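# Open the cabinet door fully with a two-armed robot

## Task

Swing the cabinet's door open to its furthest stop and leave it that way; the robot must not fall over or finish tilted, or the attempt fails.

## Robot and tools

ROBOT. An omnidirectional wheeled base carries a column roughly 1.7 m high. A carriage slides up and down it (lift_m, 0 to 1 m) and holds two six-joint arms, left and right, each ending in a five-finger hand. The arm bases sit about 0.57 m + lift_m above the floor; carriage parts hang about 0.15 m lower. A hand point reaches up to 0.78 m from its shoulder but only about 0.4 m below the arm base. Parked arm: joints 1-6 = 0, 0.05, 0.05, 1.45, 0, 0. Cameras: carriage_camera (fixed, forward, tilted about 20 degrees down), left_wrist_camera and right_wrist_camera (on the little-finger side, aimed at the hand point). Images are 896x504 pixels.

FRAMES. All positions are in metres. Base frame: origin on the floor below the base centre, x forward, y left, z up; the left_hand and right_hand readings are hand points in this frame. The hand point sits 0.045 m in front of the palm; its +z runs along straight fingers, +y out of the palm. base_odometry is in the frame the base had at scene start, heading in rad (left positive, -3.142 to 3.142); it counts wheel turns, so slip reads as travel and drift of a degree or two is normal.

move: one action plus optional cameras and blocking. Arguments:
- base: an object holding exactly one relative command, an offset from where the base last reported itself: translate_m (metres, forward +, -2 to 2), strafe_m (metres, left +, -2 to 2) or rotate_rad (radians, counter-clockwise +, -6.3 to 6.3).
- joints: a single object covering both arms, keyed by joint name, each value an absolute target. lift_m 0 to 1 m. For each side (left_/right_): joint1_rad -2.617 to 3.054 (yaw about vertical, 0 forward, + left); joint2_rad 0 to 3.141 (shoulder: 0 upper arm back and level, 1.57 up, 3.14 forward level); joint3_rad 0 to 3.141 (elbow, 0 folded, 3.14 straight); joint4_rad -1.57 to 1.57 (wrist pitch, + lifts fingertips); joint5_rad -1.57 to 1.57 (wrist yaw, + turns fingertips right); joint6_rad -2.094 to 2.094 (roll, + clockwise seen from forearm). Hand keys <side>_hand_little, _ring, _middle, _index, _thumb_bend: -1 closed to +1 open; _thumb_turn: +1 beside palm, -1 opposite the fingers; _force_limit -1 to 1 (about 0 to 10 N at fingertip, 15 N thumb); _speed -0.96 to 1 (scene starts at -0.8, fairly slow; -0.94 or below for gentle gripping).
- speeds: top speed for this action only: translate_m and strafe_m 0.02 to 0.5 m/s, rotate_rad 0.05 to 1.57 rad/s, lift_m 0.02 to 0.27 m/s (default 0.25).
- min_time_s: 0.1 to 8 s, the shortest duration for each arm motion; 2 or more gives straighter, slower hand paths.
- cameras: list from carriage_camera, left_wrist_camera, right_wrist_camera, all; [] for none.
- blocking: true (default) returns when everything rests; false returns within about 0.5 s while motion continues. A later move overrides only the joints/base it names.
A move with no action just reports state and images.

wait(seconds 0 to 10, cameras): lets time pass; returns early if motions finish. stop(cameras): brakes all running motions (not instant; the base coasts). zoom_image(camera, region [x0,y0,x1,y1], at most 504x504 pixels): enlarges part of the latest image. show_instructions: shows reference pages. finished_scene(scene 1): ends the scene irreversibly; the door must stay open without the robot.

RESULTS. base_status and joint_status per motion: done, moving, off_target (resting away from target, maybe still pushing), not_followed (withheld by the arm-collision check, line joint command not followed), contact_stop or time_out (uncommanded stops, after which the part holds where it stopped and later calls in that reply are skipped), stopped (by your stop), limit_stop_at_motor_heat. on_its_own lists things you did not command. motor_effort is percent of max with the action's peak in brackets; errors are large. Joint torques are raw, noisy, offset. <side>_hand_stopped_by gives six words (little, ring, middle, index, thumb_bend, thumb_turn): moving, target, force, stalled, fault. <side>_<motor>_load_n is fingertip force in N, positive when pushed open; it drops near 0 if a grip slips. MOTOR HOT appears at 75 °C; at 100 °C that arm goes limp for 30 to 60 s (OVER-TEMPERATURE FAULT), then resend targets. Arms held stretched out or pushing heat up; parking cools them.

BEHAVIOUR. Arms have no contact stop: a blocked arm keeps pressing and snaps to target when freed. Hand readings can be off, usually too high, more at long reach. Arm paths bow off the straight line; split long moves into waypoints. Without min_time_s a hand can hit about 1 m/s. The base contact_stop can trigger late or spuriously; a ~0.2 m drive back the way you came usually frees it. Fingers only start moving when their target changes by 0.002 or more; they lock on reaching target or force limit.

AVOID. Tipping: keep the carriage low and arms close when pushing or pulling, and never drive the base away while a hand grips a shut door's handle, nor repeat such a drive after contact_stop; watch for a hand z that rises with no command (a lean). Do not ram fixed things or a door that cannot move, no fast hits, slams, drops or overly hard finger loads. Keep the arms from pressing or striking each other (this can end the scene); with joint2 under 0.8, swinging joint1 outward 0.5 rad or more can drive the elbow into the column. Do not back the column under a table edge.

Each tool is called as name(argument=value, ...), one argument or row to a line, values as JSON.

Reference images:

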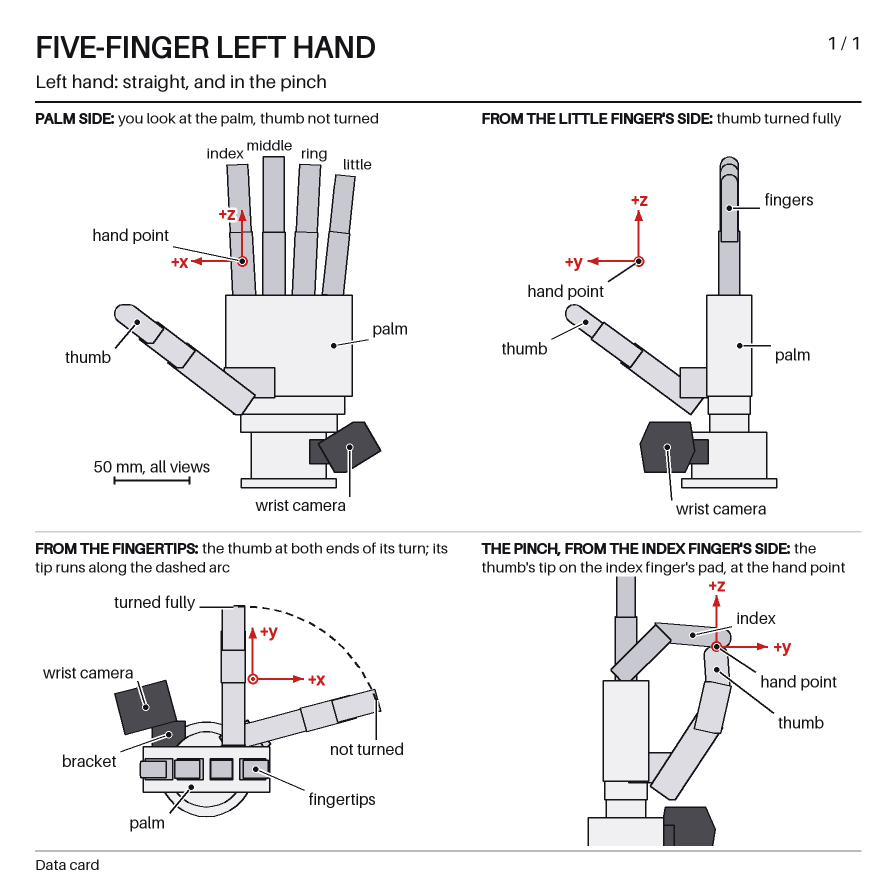

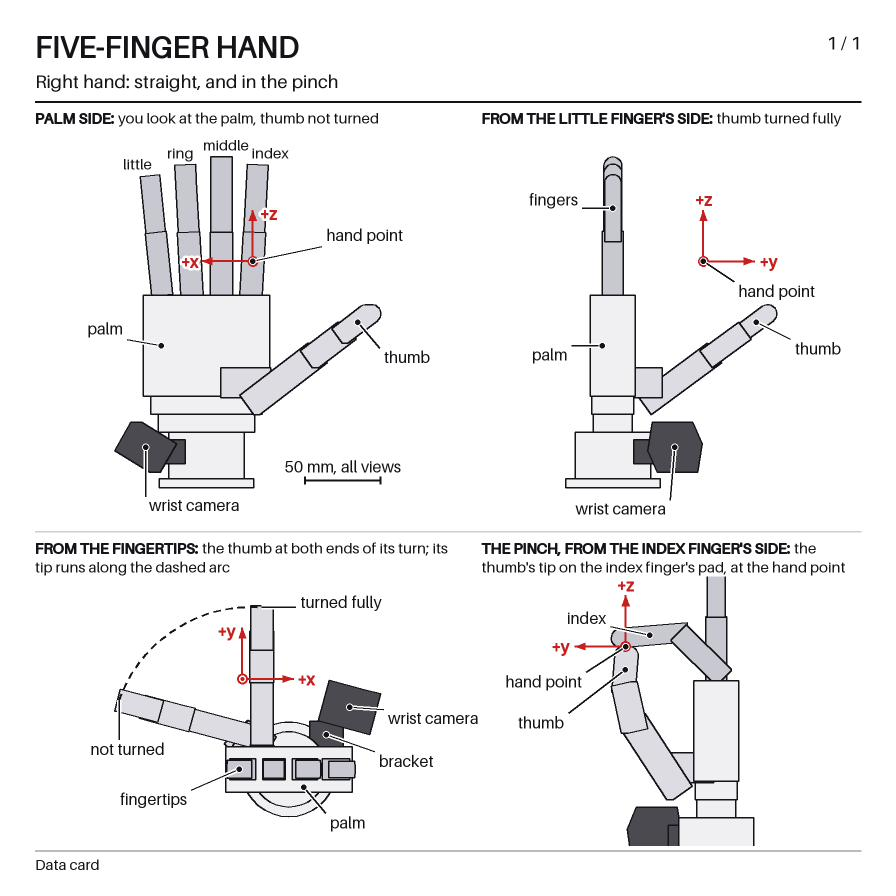

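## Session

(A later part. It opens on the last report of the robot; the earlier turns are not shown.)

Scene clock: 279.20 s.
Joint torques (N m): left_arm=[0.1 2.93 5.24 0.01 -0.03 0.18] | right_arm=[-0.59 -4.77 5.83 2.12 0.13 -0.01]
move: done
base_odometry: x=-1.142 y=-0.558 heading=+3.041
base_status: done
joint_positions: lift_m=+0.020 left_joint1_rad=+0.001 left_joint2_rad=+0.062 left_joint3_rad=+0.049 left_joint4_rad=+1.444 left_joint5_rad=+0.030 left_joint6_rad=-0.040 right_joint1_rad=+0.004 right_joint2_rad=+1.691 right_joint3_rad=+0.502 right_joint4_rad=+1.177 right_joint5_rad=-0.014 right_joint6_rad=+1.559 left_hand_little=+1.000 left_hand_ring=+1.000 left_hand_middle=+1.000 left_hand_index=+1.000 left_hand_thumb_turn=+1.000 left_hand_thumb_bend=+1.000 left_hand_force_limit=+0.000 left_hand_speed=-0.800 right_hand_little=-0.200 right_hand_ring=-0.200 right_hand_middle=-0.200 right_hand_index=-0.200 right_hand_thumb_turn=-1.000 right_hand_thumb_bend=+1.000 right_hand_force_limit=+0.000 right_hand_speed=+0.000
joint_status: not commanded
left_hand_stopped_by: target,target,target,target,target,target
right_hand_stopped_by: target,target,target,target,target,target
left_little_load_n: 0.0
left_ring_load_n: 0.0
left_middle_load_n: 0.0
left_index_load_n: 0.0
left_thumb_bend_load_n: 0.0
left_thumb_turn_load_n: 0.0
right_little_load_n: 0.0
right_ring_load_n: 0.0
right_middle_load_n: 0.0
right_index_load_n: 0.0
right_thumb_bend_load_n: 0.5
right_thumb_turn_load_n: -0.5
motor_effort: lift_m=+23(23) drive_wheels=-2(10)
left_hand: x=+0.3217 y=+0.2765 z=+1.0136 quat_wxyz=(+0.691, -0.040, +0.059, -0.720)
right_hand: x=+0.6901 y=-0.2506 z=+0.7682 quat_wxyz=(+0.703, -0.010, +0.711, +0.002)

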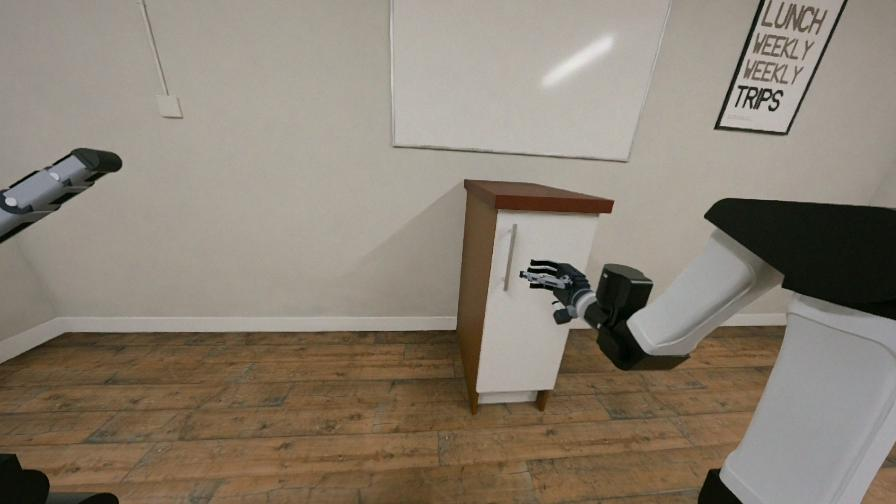

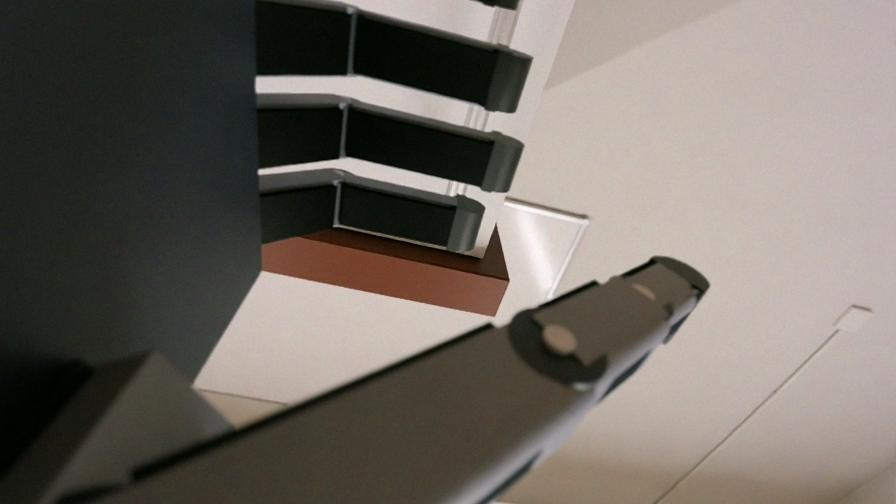

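move(
  base={"translate_m": 0.06},
  speeds={"translate_m": 0.1},
  cameras=["carriage_camera", "right_wrist_camera"],
)

zoom_image(
  camera="carriage_camera",
  region=[480, 190, 600, 310],
)

zoom_image(
  camera="right_wrist_camera",
  region=[320, 0, 620, 300],
)

Scene clock: 298.50 s.
Joint torques (N m): left_arm=[0.1 2.89 5.42 -0.03 -0.03 0.18] | right_arm=[-0.64 -4.72 5.85 2.08 0.14 -0.03]
move: done
base_odometry: x=-1.202 y=-0.552 heading=+3.041
base_status: done
joint_positions: lift_m=+0.020 left_joint1_rad=+0.001 left_joint2_rad=+0.062 left_joint3_rad=+0.049 left_joint4_rad=+1.445 left_joint5_rad=+0.030 left_joint6_rad=-0.040 right_joint1_rad=+0.004 right_joint2_rad=+1.691 right_joint3_rad=+0.501 right_joint4_rad=+1.178 right_joint5_rad=-0.014 right_joint6_rad=+1.559 left_hand_little=+1.000 left_hand_ring=+1.000 left_hand_middle=+1.000 left_hand_index=+1.000 left_hand_thumb_turn=+1.000 left_hand_thumb_bend=+1.000 left_hand_force_limit=+0.000 left_hand_speed=-0.800 right_hand_little=-0.200 right_hand_ring=-0.200 right_hand_middle=-0.200 right_hand_index=-0.200 right_hand_thumb_turn=-1.000 right_hand_thumb_bend=+1.000 right_hand_force_limit=+0.000 right_hand_speed=+0.000
joint_status: not commanded
left_hand_stopped_by: target,target,target,target,target,target
right_hand_stopped_by: target,target,target,target,target,target
left_little_load_n: 0.0
left_ring_load_n: 0.0
left_middle_load_n: 0.0
left_index_load_n: 0.0
left_thumb_bend_load_n: 0.0
left_thumb_turn_load_n: 0.0
right_little_load_n: 0.0
right_ring_load_n: 0.0
right_middle_load_n: 0.0
right_index_load_n: 0.0
right_thumb_bend_load_n: 0.0
right_thumb_turn_load_n: -0.5
motor_effort: lift_m=+23(23) drive_wheels=-2(11)
left_hand: x=+0.3216 y=+0.2765 z=+1.0136 quat_wxyz=(+0.691, -0.040, +0.059, -0.720)
right_hand: x=+0.6899 y=-0.2506 z=+0.7682 quat_wxyz=(+0.703, -0.010, +0.711, +0.002)

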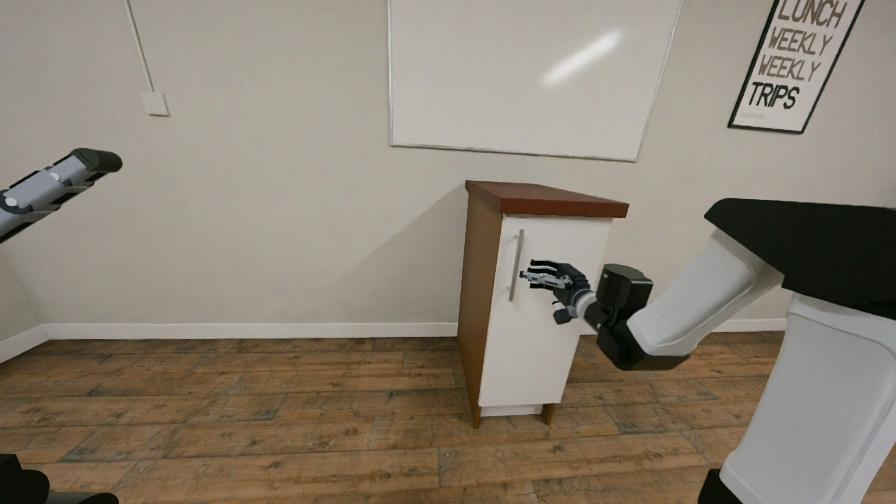

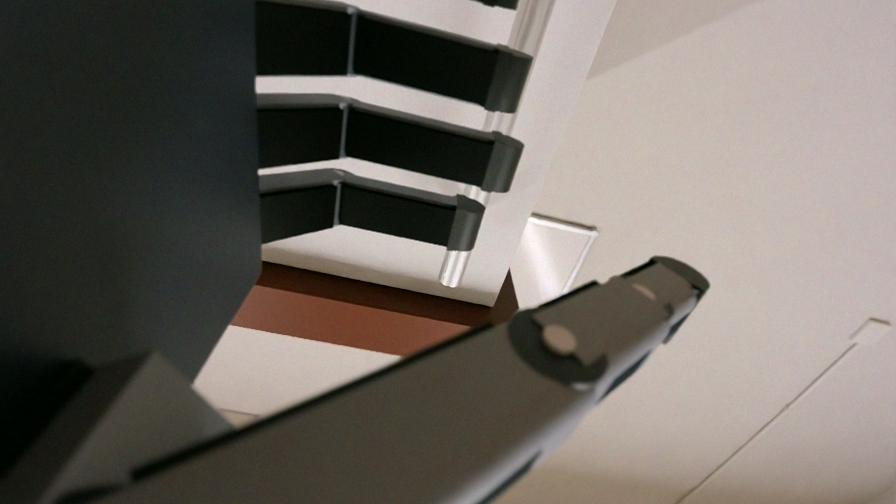

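Scaled by 4.200.

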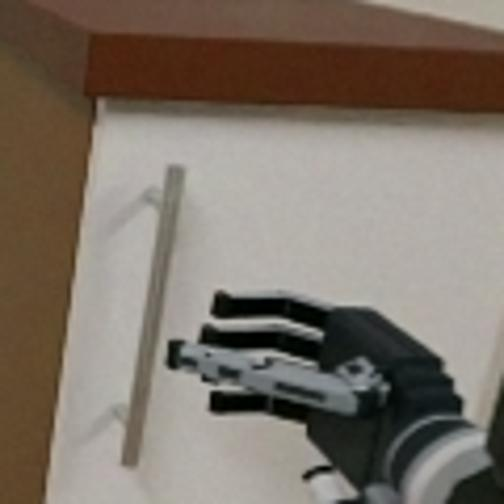

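Scaled by 1.680.

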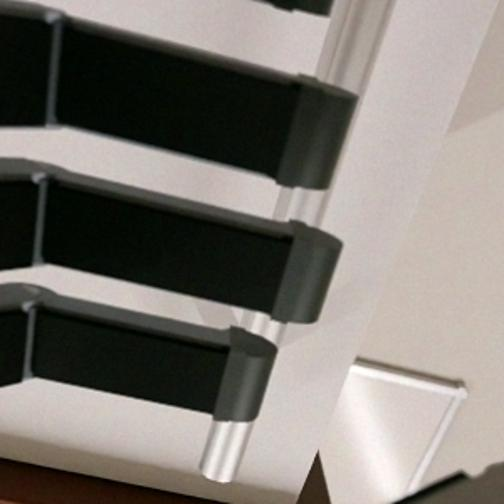

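move(
  base={"strafe_m": -0.035},
  speeds={"strafe_m": 0.05},
)

move(
  base={"translate_m": 0.04},
  speeds={"translate_m": 0.05},
  cameras=["carriage_camera", "right_wrist_camera"],
)

zoom_image(
  camera="carriage_camera",
  region=[480, 190, 600, 310],
)

zoom_image(
  camera="right_wrist_camera",
  region=[320, 0, 620, 300],
)

Scene clock: 341.47 s.
Joint torques (N m): left_arm=[0.2 2.99 5.3 0 -0.03 0.18] | right_arm=[-0.46 -4.77 5.91 2.07 0.11 -0.04]
move: done
base_odometry: x=-1.198 y=-0.518 heading=+3.041
base_status: done
joint_positions: lift_m=+0.020 left_joint1_rad=+0.001 left_joint2_rad=+0.062 left_joint3_rad=+0.049 left_joint4_rad=+1.445 left_joint5_rad=+0.030 left_joint6_rad=-0.040 right_joint1_rad=+0.002 right_joint2_rad=+1.691 right_joint3_rad=+0.501 right_joint4_rad=+1.179 right_joint5_rad=-0.012 right_joint6_rad=+1.559 left_hand_little=+1.000 left_hand_ring=+1.000 left_hand_middle=+1.000 left_hand_index=+1.000 left_hand_thumb_turn=+1.000 left_hand_thumb_bend=+1.000 left_hand_force_limit=+0.000 left_hand_speed=-0.800 right_hand_little=-0.200 right_hand_ring=-0.200 right_hand_middle=-0.200 right_hand_index=-0.200 right_hand_thumb_turn=-1.000 right_hand_thumb_bend=+1.000 right_hand_force_limit=+0.000 right_hand_speed=+0.000
joint_status: not commanded
left_hand_stopped_by: target,target,target,target,target,target
right_hand_stopped_by: target,target,target,target,target,target
left_little_load_n: 0.0
left_ring_load_n: 0.0
left_middle_load_n: 0.0
left_index_load_n: 0.0
left_thumb_bend_load_n: 0.0
left_thumb_turn_load_n: 0.0
right_little_load_n: 0.0
right_ring_load_n: 0.0
right_middle_load_n: 0.0
right_index_load_n: 0.0
right_thumb_bend_load_n: 0.0
right_thumb_turn_load_n: -0.5
motor_effort: lift_m=+23(23) drive_wheels=-1(6)
left_hand: x=+0.3216 y=+0.2766 z=+1.0136 quat_wxyz=(+0.691, -0.040, +0.059, -0.720)
right_hand: x=+0.6901 y=-0.2516 z=+0.7683 quat_wxyz=(+0.703, -0.009, +0.711, +0.001)
pictures: none

Scene clock: 342.77 s.
Joint torques (N m): left_arm=[0.08 2.93 5.23 0.01 -0.03 0.18] | right_arm=[-0.47 -4.75 5.9 2.06 0.11 -0.03]
move: done
base_odometry: x=-1.238 y=-0.513 heading=+3.041
base_status: done
joint_positions: lift_m=+0.020 left_joint1_rad=+0.001 left_joint2_rad=+0.062 left_joint3_rad=+0.049 left_joint4_rad=+1.445 left_joint5_rad=+0.030 left_joint6_rad=-0.040 right_joint1_rad=+0.002 right_joint2_rad=+1.691 right_joint3_rad=+0.501 right_joint4_rad=+1.180 right_joint5_rad=-0.012 right_joint6_rad=+1.559 left_hand_little=+1.000 left_hand_ring=+1.000 left_hand_middle=+1.000 left_hand_index=+1.000 left_hand_thumb_turn=+1.000 left_hand_thumb_bend=+1.000 left_hand_force_limit=+0.000 left_hand_speed=-0.800 right_hand_little=-0.200 right_hand_ring=-0.200 right_hand_middle=-0.200 right_hand_index=-0.200 right_hand_thumb_turn=-1.000 right_hand_thumb_bend=+1.000 right_hand_force_limit=+0.000 right_hand_speed=+0.000
joint_status: not commanded
left_hand_stopped_by: target,target,target,target,target,target
right_hand_stopped_by: target,target,target,target,target,target
left_little_load_n: 0.0
left_ring_load_n: 0.0
left_middle_load_n: 0.0
left_index_load_n: 0.0
left_thumb_bend_load_n: 0.0
left_thumb_turn_load_n: 0.0
right_little_load_n: 0.0
right_ring_load_n: 0.0
right_middle_load_n: 0.0
right_index_load_n: 0.0
right_thumb_bend_load_n: 0.0
right_thumb_turn_load_n: 0.0
motor_effort: lift_m=+23(23) drive_wheels=-3(7)
left_hand: x=+0.3216 y=+0.2766 z=+1.0136 quat_wxyz=(+0.691, -0.040, +0.059, -0.720)
right_hand: x=+0.6901 y=-0.2516 z=+0.7685 quat_wxyz=(+0.704, -0.009, +0.711, +0.001)

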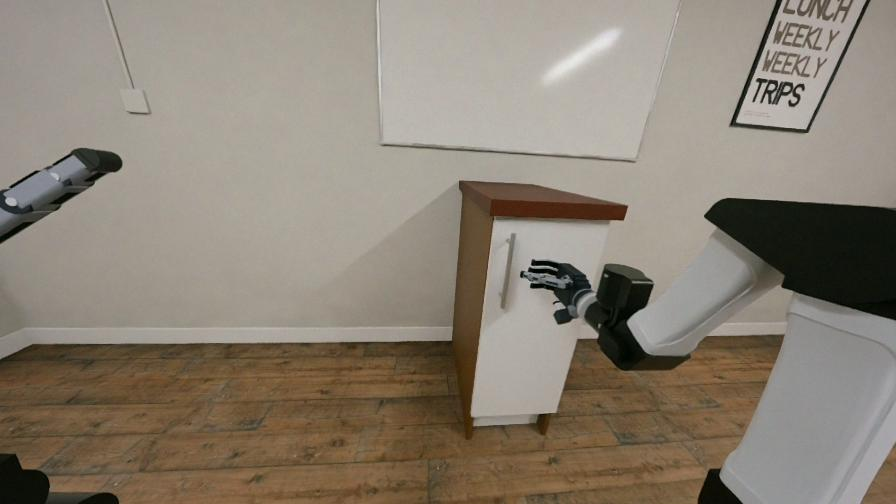

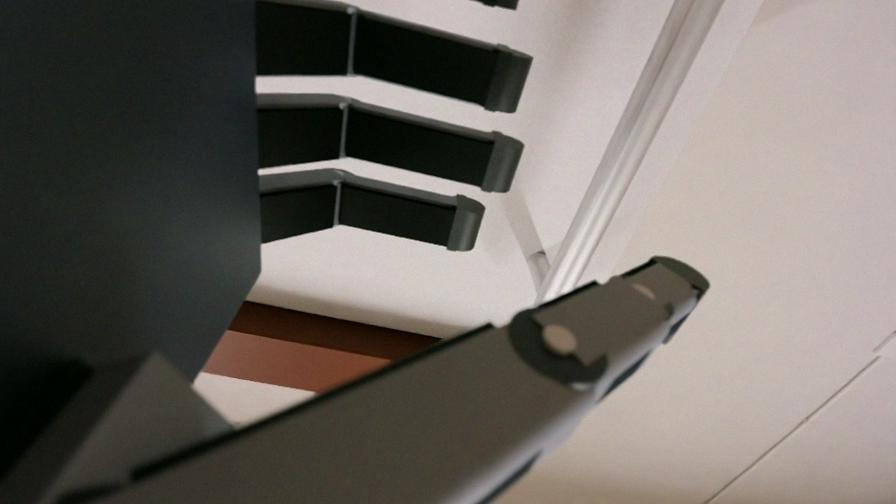

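Scaled by 4.200.

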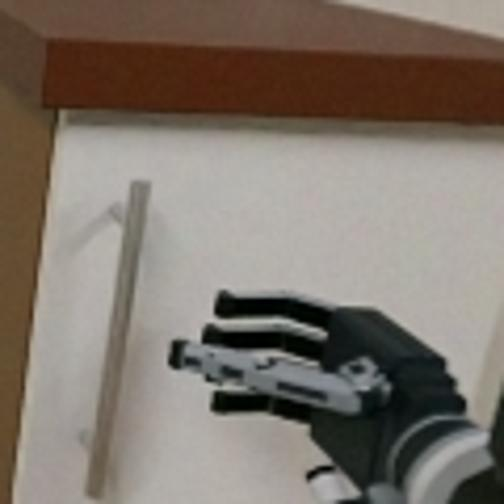

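Scaled by 1.680.

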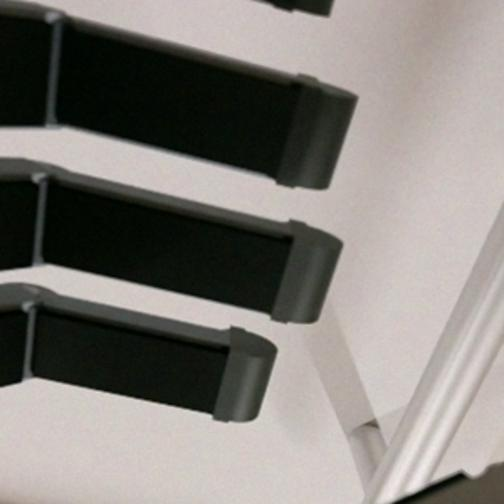

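move(
  base={"translate_m": 0.03},
  speeds={"translate_m": 0.05},
  cameras=["carriage_camera", "right_wrist_camera"],
)

zoom_image(
  camera="carriage_camera",
  region=[480, 200, 600, 320],
)

Scene clock: 355.40 s.
Joint torques (N m): left_arm=[0.09 3.06 5.3 0 -0.03 0.18] | right_arm=[-0.47 -4.9 5.9 2.09 0.11 -0.04]
move: done
base_odometry: x=-1.268 y=-0.510 heading=+3.041
base_status: done
joint_positions: lift_m=+0.020 left_joint1_rad=+0.001 left_joint2_rad=+0.062 left_joint3_rad=+0.049 left_joint4_rad=+1.445 left_joint5_rad=+0.030 left_joint6_rad=-0.040 right_joint1_rad=+0.002 right_joint2_rad=+1.691 right_joint3_rad=+0.501 right_joint4_rad=+1.180 right_joint5_rad=-0.012 right_joint6_rad=+1.559 left_hand_little=+1.000 left_hand_ring=+1.000 left_hand_middle=+1.000 left_hand_index=+1.000 left_hand_thumb_turn=+1.000 left_hand_thumb_bend=+1.000 left_hand_force_limit=+0.000 left_hand_speed=-0.800 right_hand_little=-0.200 right_hand_ring=-0.200 right_hand_middle=-0.200 right_hand_index=-0.200 right_hand_thumb_turn=-1.000 right_hand_thumb_bend=+1.000 right_hand_force_limit=+0.000 right_hand_speed=+0.000
joint_status: not commanded
left_hand_stopped_by: target,target,target,target,target,target
right_hand_stopped_by: target,target,target,target,target,target
left_little_load_n: 0.0
left_ring_load_n: 0.0
left_middle_load_n: 0.0
left_index_load_n: 0.0
left_thumb_bend_load_n: 0.0
left_thumb_turn_load_n: 0.0
right_little_load_n: 0.0
right_ring_load_n: 0.0
right_middle_load_n: 0.0
right_index_load_n: 0.0
right_thumb_bend_load_n: 0.0
right_thumb_turn_load_n: -0.5
motor_effort: lift_m=+23(23) drive_wheels=-2(10)
left_hand: x=+0.3215 y=+0.2766 z=+1.0136 quat_wxyz=(+0.691, -0.039, +0.059, -0.720)
right_hand: x=+0.6901 y=-0.2516 z=+0.7681 quat_wxyz=(+0.703, -0.009, +0.711, +0.001)

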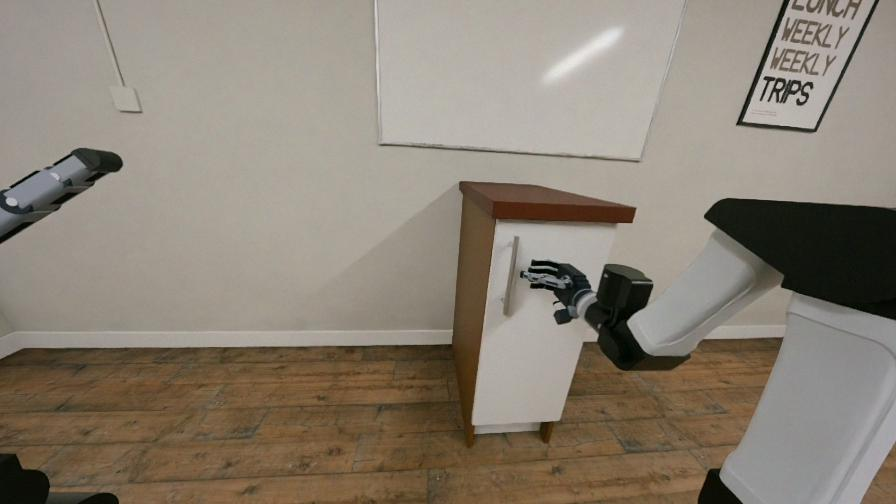

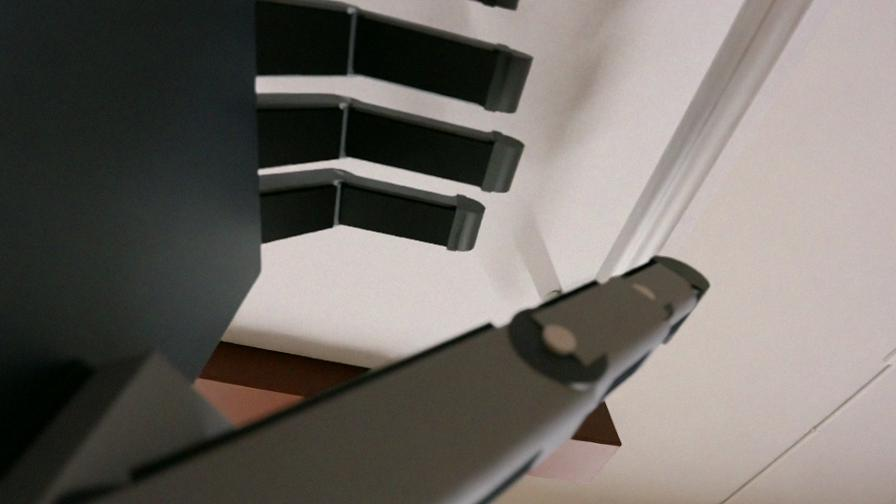

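Scaled by 4.200.

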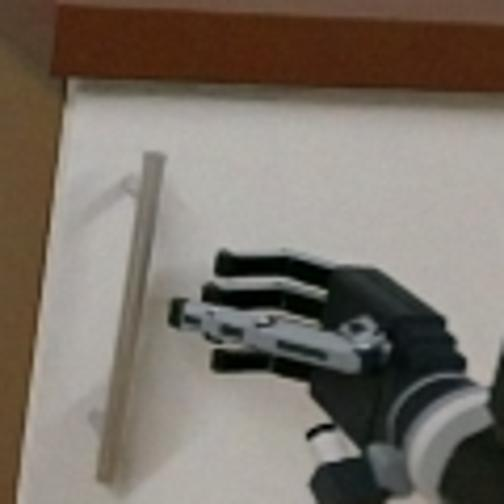

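zoom_image(
  camera="right_wrist_camera",
  region=[520, 0, 820, 300],
)

Scaled by 1.680.

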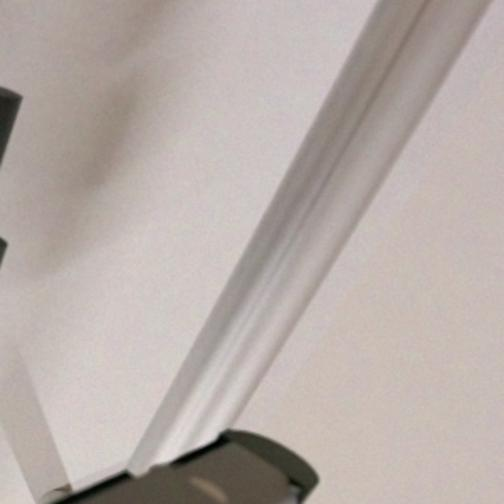

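move(
  base={"strafe_m": 0.045},
  speeds={"strafe_m": 0.04},
  cameras=["carriage_camera", "right_wrist_camera"],
)

zoom_image(
  camera="carriage_camera",
  region=[480, 200, 600, 320],
)

zoom_image(
  camera="right_wrist_camera",
  region=[320, 0, 620, 300],
)

Scene clock: 459.40 s.
Joint torques (N m): left_arm=[0.12 2.95 5.34 0.01 -0.02 0.18] | right_arm=[-0.32 -4.83 5.91 2.08 -0.06 -0.04]
move: done
base_odometry: x=-1.273 y=-0.555 heading=+3.041
base_status: done
joint_positions: lift_m=+0.020 left_joint1_rad=+0.001 left_joint2_rad=+0.062 left_joint3_rad=+0.049 left_joint4_rad=+1.445 left_joint5_rad=+0.030 left_joint6_rad=-0.040 right_joint1_rad=+0.000 right_joint2_rad=+1.691 right_joint3_rad=+0.501 right_joint4_rad=+1.180 right_joint5_rad=+0.004 right_joint6_rad=+1.559 left_hand_little=+1.000 left_hand_ring=+1.000 left_hand_middle=+1.000 left_hand_index=+1.000 left_hand_thumb_turn=+1.000 left_hand_thumb_bend=+1.000 left_hand_force_limit=+0.000 left_hand_speed=-0.800 right_hand_little=-0.200 right_hand_ring=-0.200 right_hand_middle=-0.200 right_hand_index=-0.200 right_hand_thumb_turn=-1.000 right_hand_thumb_bend=+1.000 right_hand_force_limit=+0.000 right_hand_speed=+0.000
joint_status: not commanded
left_hand_stopped_by: target,target,target,target,target,target
right_hand_stopped_by: target,target,target,target,target,target
left_little_load_n: 0.0
left_ring_load_n: 0.0
left_middle_load_n: 0.0
left_index_load_n: 0.0
left_thumb_bend_load_n: 0.0
left_thumb_turn_load_n: 0.0
right_little_load_n: 0.0
right_ring_load_n: -0.5
right_middle_load_n: 0.5
right_index_load_n: 0.0
right_thumb_bend_load_n: 0.0
right_thumb_turn_load_n: 0.0
motor_effort: lift_m=+23(23) drive_wheels=+1(6)
left_hand: x=+0.3215 y=+0.2766 z=+1.0136 quat_wxyz=(+0.691, -0.039, +0.059, -0.720)
right_hand: x=+0.6912 y=-0.2557 z=+0.7681 quat_wxyz=(+0.703, -0.003, +0.711, -0.006)

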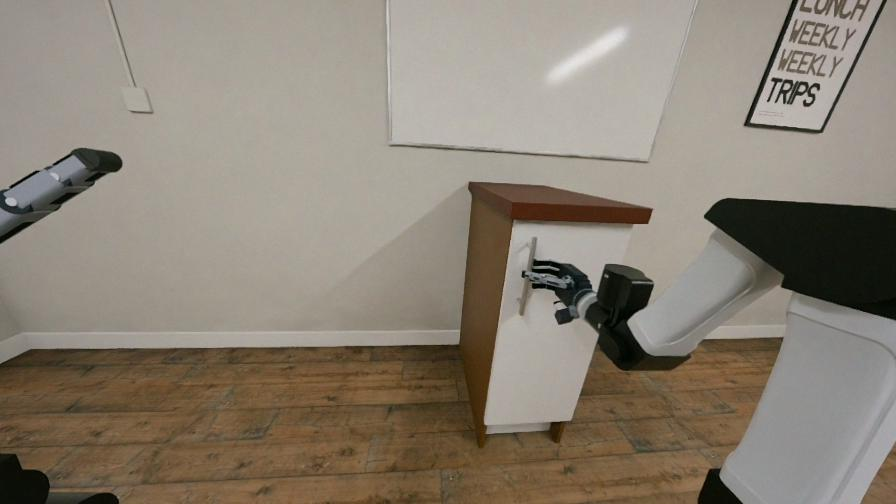

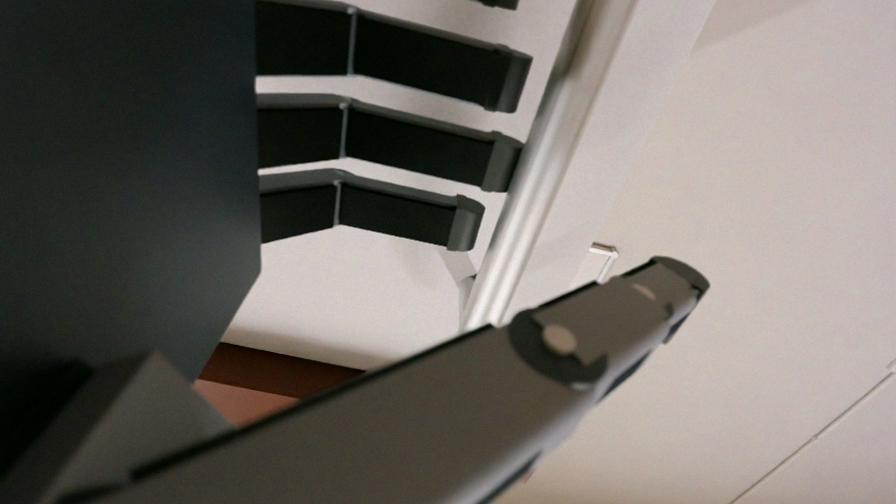

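Scaled by 4.200.

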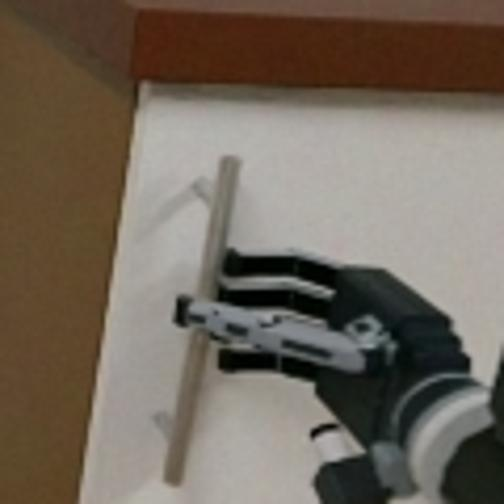

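Scaled by 1.680.

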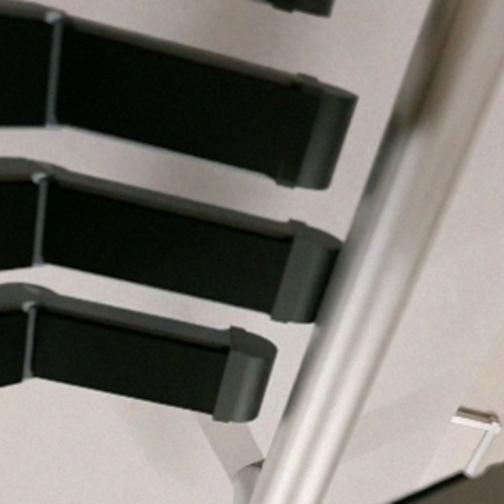

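move(
  base={"strafe_m": -0.025},
  speeds={"strafe_m": 0.04},
)

move(
  base={"translate_m": 0.018},
  speeds={"translate_m": 0.04},
  cameras=["right_wrist_camera"],
)

move(
  base={"strafe_m": 0.03},
  speeds={"strafe_m": 0.04},
  cameras=["carriage_camera", "right_wrist_camera"],
)

zoom_image(
  camera="carriage_camera",
  region=[480, 200, 600, 320],
)

zoom_image(
  camera="right_wrist_camera",
  region=[320, 0, 620, 300],
)

Scene clock: 477.53 s.
Joint torques (N m): left_arm=[0.13 2.96 5.3 0.01 -0.03 0.19] | right_arm=[-0.25 -4.79 6 2.06 -0.08 -0.03]
move: done
base_odometry: x=-1.270 y=-0.530 heading=+3.041
base_status: done
joint_positions: lift_m=+0.020 left_joint1_rad=+0.001 left_joint2_rad=+0.062 left_joint3_rad=+0.049 left_joint4_rad=+1.445 left_joint5_rad=+0.030 left_joint6_rad=-0.040 right_joint1_rad=+0.000 right_joint2_rad=+1.691 right_joint3_rad=+0.501 right_joint4_rad=+1.180 right_joint5_rad=+0.004 right_joint6_rad=+1.559 left_hand_little=+1.000 left_hand_ring=+1.000 left_hand_middle=+1.000 left_hand_index=+1.000 left_hand_thumb_turn=+1.000 left_hand_thumb_bend=+1.000 left_hand_force_limit=+0.000 left_hand_speed=-0.800 right_hand_little=-0.200 right_hand_ring=-0.200 right_hand_middle=-0.200 right_hand_index=-0.200 right_hand_thumb_turn=-1.000 right_hand_thumb_bend=+1.000 right_hand_force_limit=+0.000 right_hand_speed=+0.000
joint_status: not commanded
left_hand_stopped_by: target,target,target,target,target,target
right_hand_stopped_by: target,target,target,target,target,target
left_little_load_n: 0.0
left_ring_load_n: 0.0
left_middle_load_n: 0.0
left_index_load_n: 0.0
left_thumb_bend_load_n: 0.0
left_thumb_turn_load_n: 0.0
right_little_load_n: 0.0
right_ring_load_n: 0.0
right_middle_load_n: 0.0
right_index_load_n: 0.0
right_thumb_bend_load_n: 0.0
right_thumb_turn_load_n: 0.0
motor_effort: lift_m=+23(23) drive_wheels=+3(9)
left_hand: x=+0.3215 y=+0.2765 z=+1.0136 quat_wxyz=(+0.691, -0.039, +0.059, -0.720)
right_hand: x=+0.6912 y=-0.2559 z=+0.7681 quat_wxyz=(+0.703, -0.002, +0.711, -0.006)
pictures: none

Scene clock: 478.43 s.
Joint torques (N m): left_arm=[0.09 3.1 5.23 0.01 -0.03 0.19] | right_arm=[-0.28 -4.9 5.86 2.08 -0.06 -0.04]
move: done
base_odometry: x=-1.288 y=-0.528 heading=+3.041
base_status: done
joint_positions: lift_m=+0.020 left_joint1_rad=+0.001 left_joint2_rad=+0.062 left_joint3_rad=+0.049 left_joint4_rad=+1.446 left_joint5_rad=+0.030 left_joint6_rad=-0.040 right_joint1_rad=+0.000 right_joint2_rad=+1.691 right_joint3_rad=+0.501 right_joint4_rad=+1.181 right_joint5_rad=+0.004 right_joint6_rad=+1.559 left_hand_little=+1.000 left_hand_ring=+1.000 left_hand_middle=+1.000 left_hand_index=+1.000 left_hand_thumb_turn=+1.000 left_hand_thumb_bend=+1.000 left_hand_force_limit=+0.000 left_hand_speed=-0.800 right_hand_little=-0.200 right_hand_ring=-0.200 right_hand_middle=-0.200 right_hand_index=-0.200 right_hand_thumb_turn=-1.000 right_hand_thumb_bend=+1.000 right_hand_force_limit=+0.000 right_hand_speed=+0.000
joint_status: not commanded
left_hand_stopped_by: target,target,target,target,target,target
right_hand_stopped_by: target,target,target,target,target,target
left_little_load_n: 0.0
left_ring_load_n: 0.0
left_middle_load_n: 0.0
left_index_load_n: 0.0
left_thumb_bend_load_n: 0.0
left_thumb_turn_load_n: 0.0
right_little_load_n: 0.0
right_ring_load_n: 0.0
right_middle_load_n: 0.0
right_index_load_n: 0.0
right_thumb_bend_load_n: 0.0
right_thumb_turn_load_n: -0.5
motor_effort: lift_m=+23(23) drive_wheels=-2(10)
left_hand: x=+0.3213 y=+0.2765 z=+1.0137 quat_wxyz=(+0.691, -0.039, +0.058, -0.720)
right_hand: x=+0.6912 y=-0.2559 z=+0.7683 quat_wxyz=(+0.704, -0.002, +0.711, -0.006)

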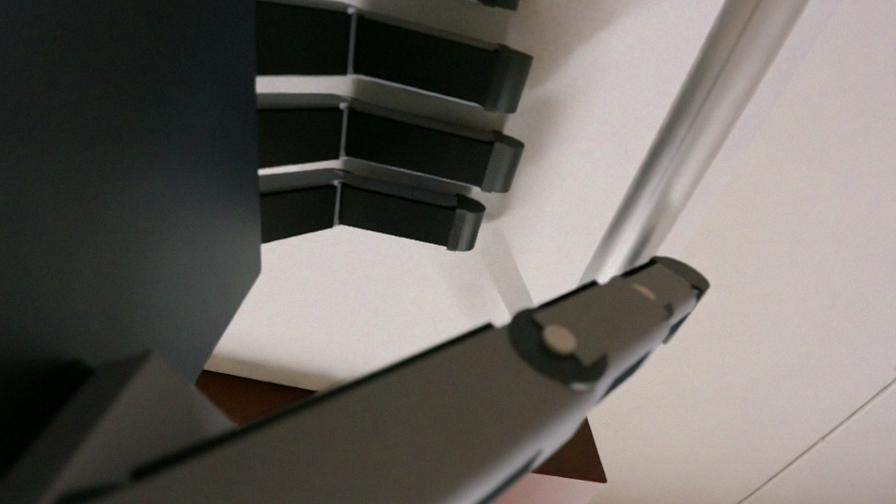

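Scene clock: 479.63 s.
Joint torques (N m): left_arm=[0.13 2.93 5.29 -0.02 -0.02 0.18] | right_arm=[-0.24 -4.86 5.91 2.05 -0.08 -0.04]
move: done
base_odometry: x=-1.291 y=-0.558 heading=+3.041
base_status: done
joint_positions: lift_m=+0.020 left_joint1_rad=+0.001 left_joint2_rad=+0.062 left_joint3_rad=+0.049 left_joint4_rad=+1.446 left_joint5_rad=+0.031 left_joint6_rad=-0.040 right_joint1_rad=+0.000 right_joint2_rad=+1.691 right_joint3_rad=+0.501 right_joint4_rad=+1.181 right_joint5_rad=+0.004 right_joint6_rad=+1.559 left_hand_little=+1.000 left_hand_ring=+1.000 left_hand_middle=+1.000 left_hand_index=+1.000 left_hand_thumb_turn=+1.000 left_hand_thumb_bend=+1.000 left_hand_force_limit=+0.000 left_hand_speed=-0.800 right_hand_little=-0.200 right_hand_ring=-0.200 right_hand_middle=-0.200 right_hand_index=-0.200 right_hand_thumb_turn=-1.000 right_hand_thumb_bend=+1.000 right_hand_force_limit=+0.000 right_hand_speed=+0.000
joint_status: not commanded
left_hand_stopped_by: target,target,target,target,target,target
right_hand_stopped_by: target,target,target,target,target,target
left_little_load_n: 0.0
left_ring_load_n: 0.0
left_middle_load_n: 0.0
left_index_load_n: 0.0
left_thumb_bend_load_n: 0.0
left_thumb_turn_load_n: 0.0
right_little_load_n: 0.0
right_ring_load_n: 0.0
right_middle_load_n: 0.0
right_index_load_n: 0.0
right_thumb_bend_load_n: 0.0
right_thumb_turn_load_n: -0.5
motor_effort: lift_m=+23(23) drive_wheels=-1(8)
left_hand: x=+0.3213 y=+0.2764 z=+1.0137 quat_wxyz=(+0.691, -0.039, +0.059, -0.720)
right_hand: x=+0.6912 y=-0.2558 z=+0.7683 quat_wxyz=(+0.704, -0.003, +0.711, -0.006)

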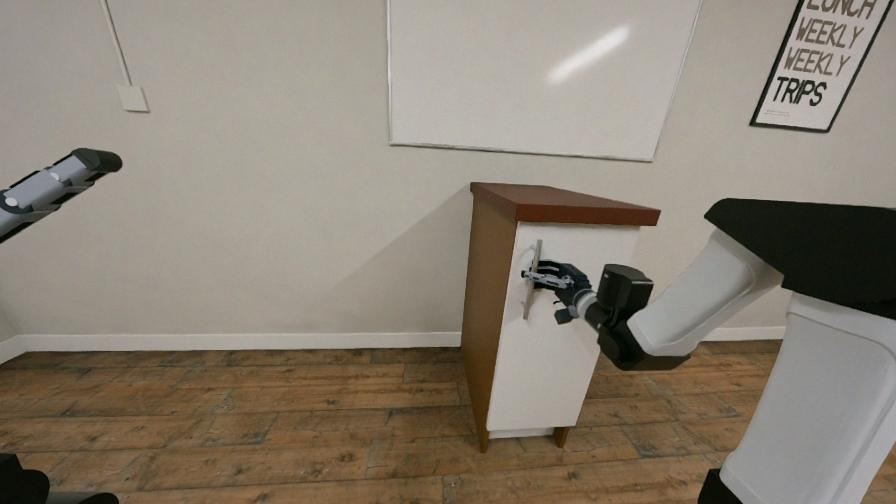

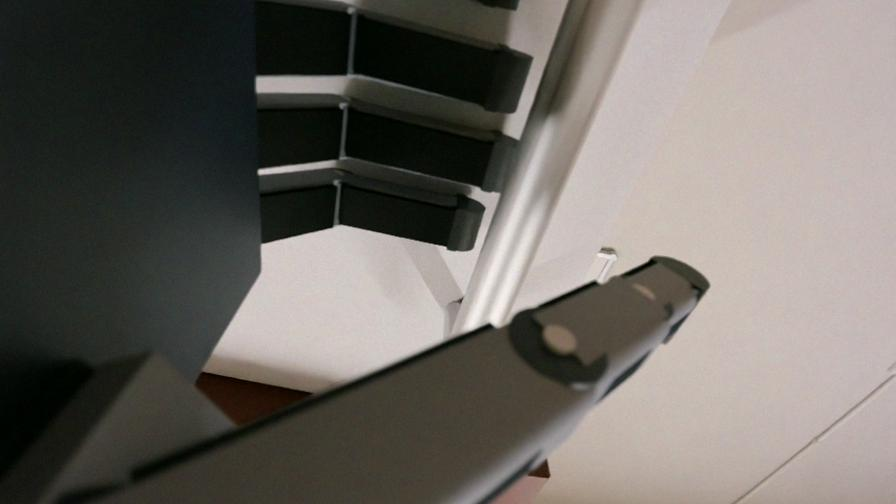

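Scaled by 4.200.

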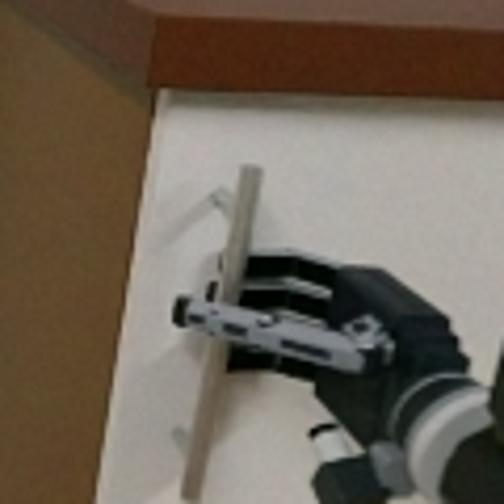

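Scaled by 1.680.

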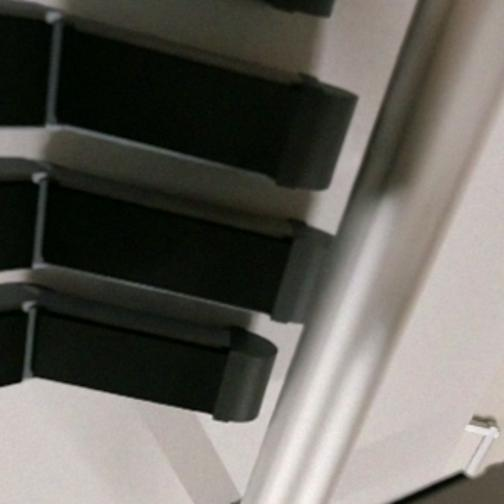

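move(
  base={"strafe_m": 0.022},
  speeds={"strafe_m": 0.03},
  cameras=["carriage_camera", "right_wrist_camera"],
)

zoom_image(
  camera="carriage_camera",
  region=[480, 200, 600, 320],
)

Scene clock: 487.00 s.
Joint torques (N m): left_arm=[0.08 3 5.09 -0.01 -0.04 0.18] | right_arm=[-0.24 -4.81 6.02 2.06 -0.06 -0.04]
move: done
base_odometry: x=-1.294 y=-0.580 heading=+3.041
base_status: done
joint_positions: lift_m=+0.020 left_joint1_rad=+0.001 left_joint2_rad=+0.062 left_joint3_rad=+0.049 left_joint4_rad=+1.446 left_joint5_rad=+0.031 left_joint6_rad=-0.040 right_joint1_rad=+0.000 right_joint2_rad=+1.691 right_joint3_rad=+0.499 right_joint4_rad=+1.181 right_joint5_rad=+0.003 right_joint6_rad=+1.559 left_hand_little=+1.000 left_hand_ring=+1.000 left_hand_middle=+1.000 left_hand_index=+1.000 left_hand_thumb_turn=+1.000 left_hand_thumb_bend=+1.000 left_hand_force_limit=+0.000 left_hand_speed=-0.800 right_hand_little=-0.200 right_hand_ring=-0.200 right_hand_middle=-0.200 right_hand_index=-0.200 right_hand_thumb_turn=-1.000 right_hand_thumb_bend=+1.000 right_hand_force_limit=+0.000 right_hand_speed=+0.000
joint_status: not commanded
left_hand_stopped_by: target,target,target,target,target,target
right_hand_stopped_by: target,target,target,target,target,target
left_little_load_n: 0.0
left_ring_load_n: 0.0
left_middle_load_n: 0.0
left_index_load_n: 0.0
left_thumb_bend_load_n: 0.0
left_thumb_turn_load_n: 0.0
right_little_load_n: 0.0
right_ring_load_n: 0.0
right_middle_load_n: 0.0
right_index_load_n: 0.0
right_thumb_bend_load_n: 0.0
right_thumb_turn_load_n: -0.5
motor_effort: lift_m=+23(23) drive_wheels=-1(10)
left_hand: x=+0.3213 y=+0.2764 z=+1.0137 quat_wxyz=(+0.691, -0.039, +0.059, -0.720)
right_hand: x=+0.6909 y=-0.2557 z=+0.7678 quat_wxyz=(+0.703, -0.003, +0.711, -0.005)

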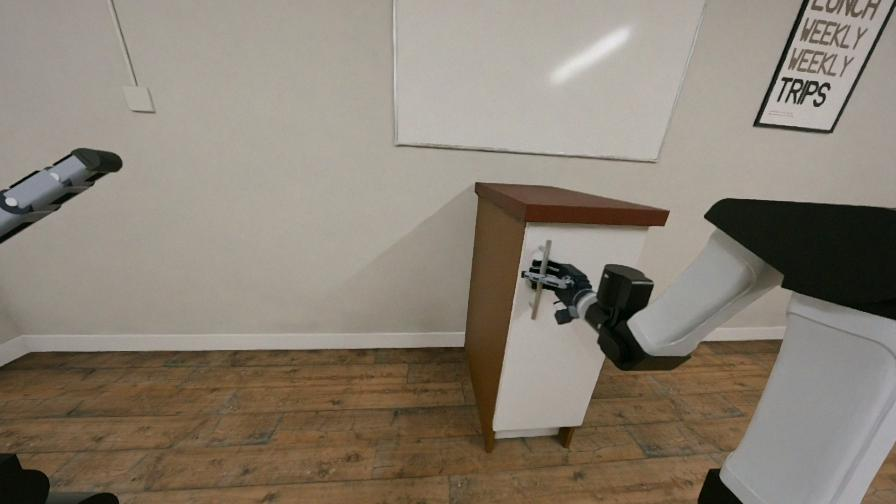

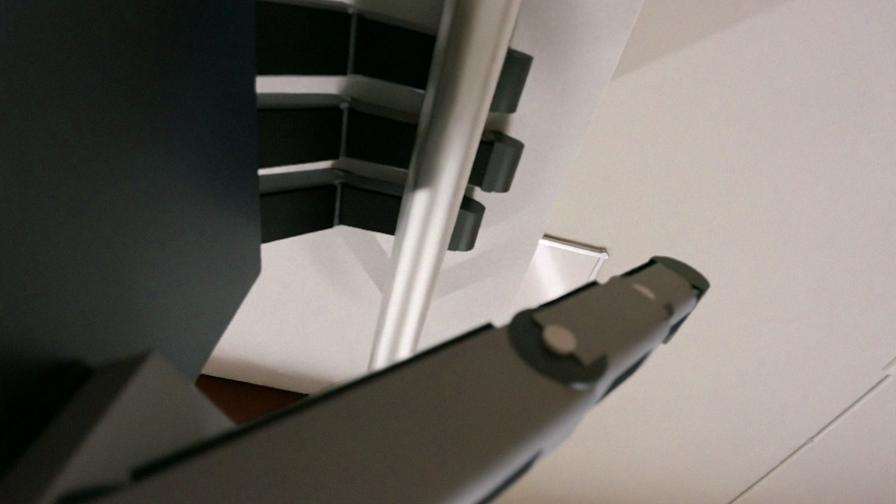

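Scaled by 4.200.

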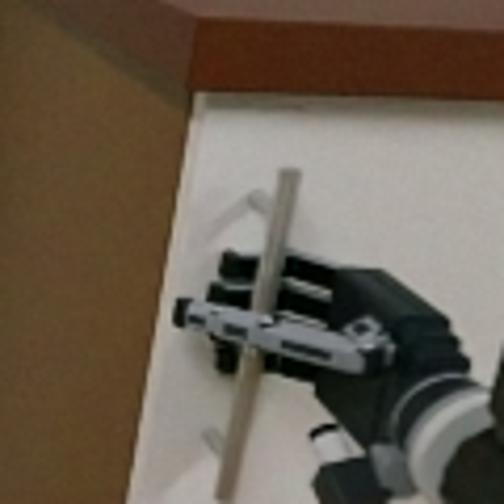

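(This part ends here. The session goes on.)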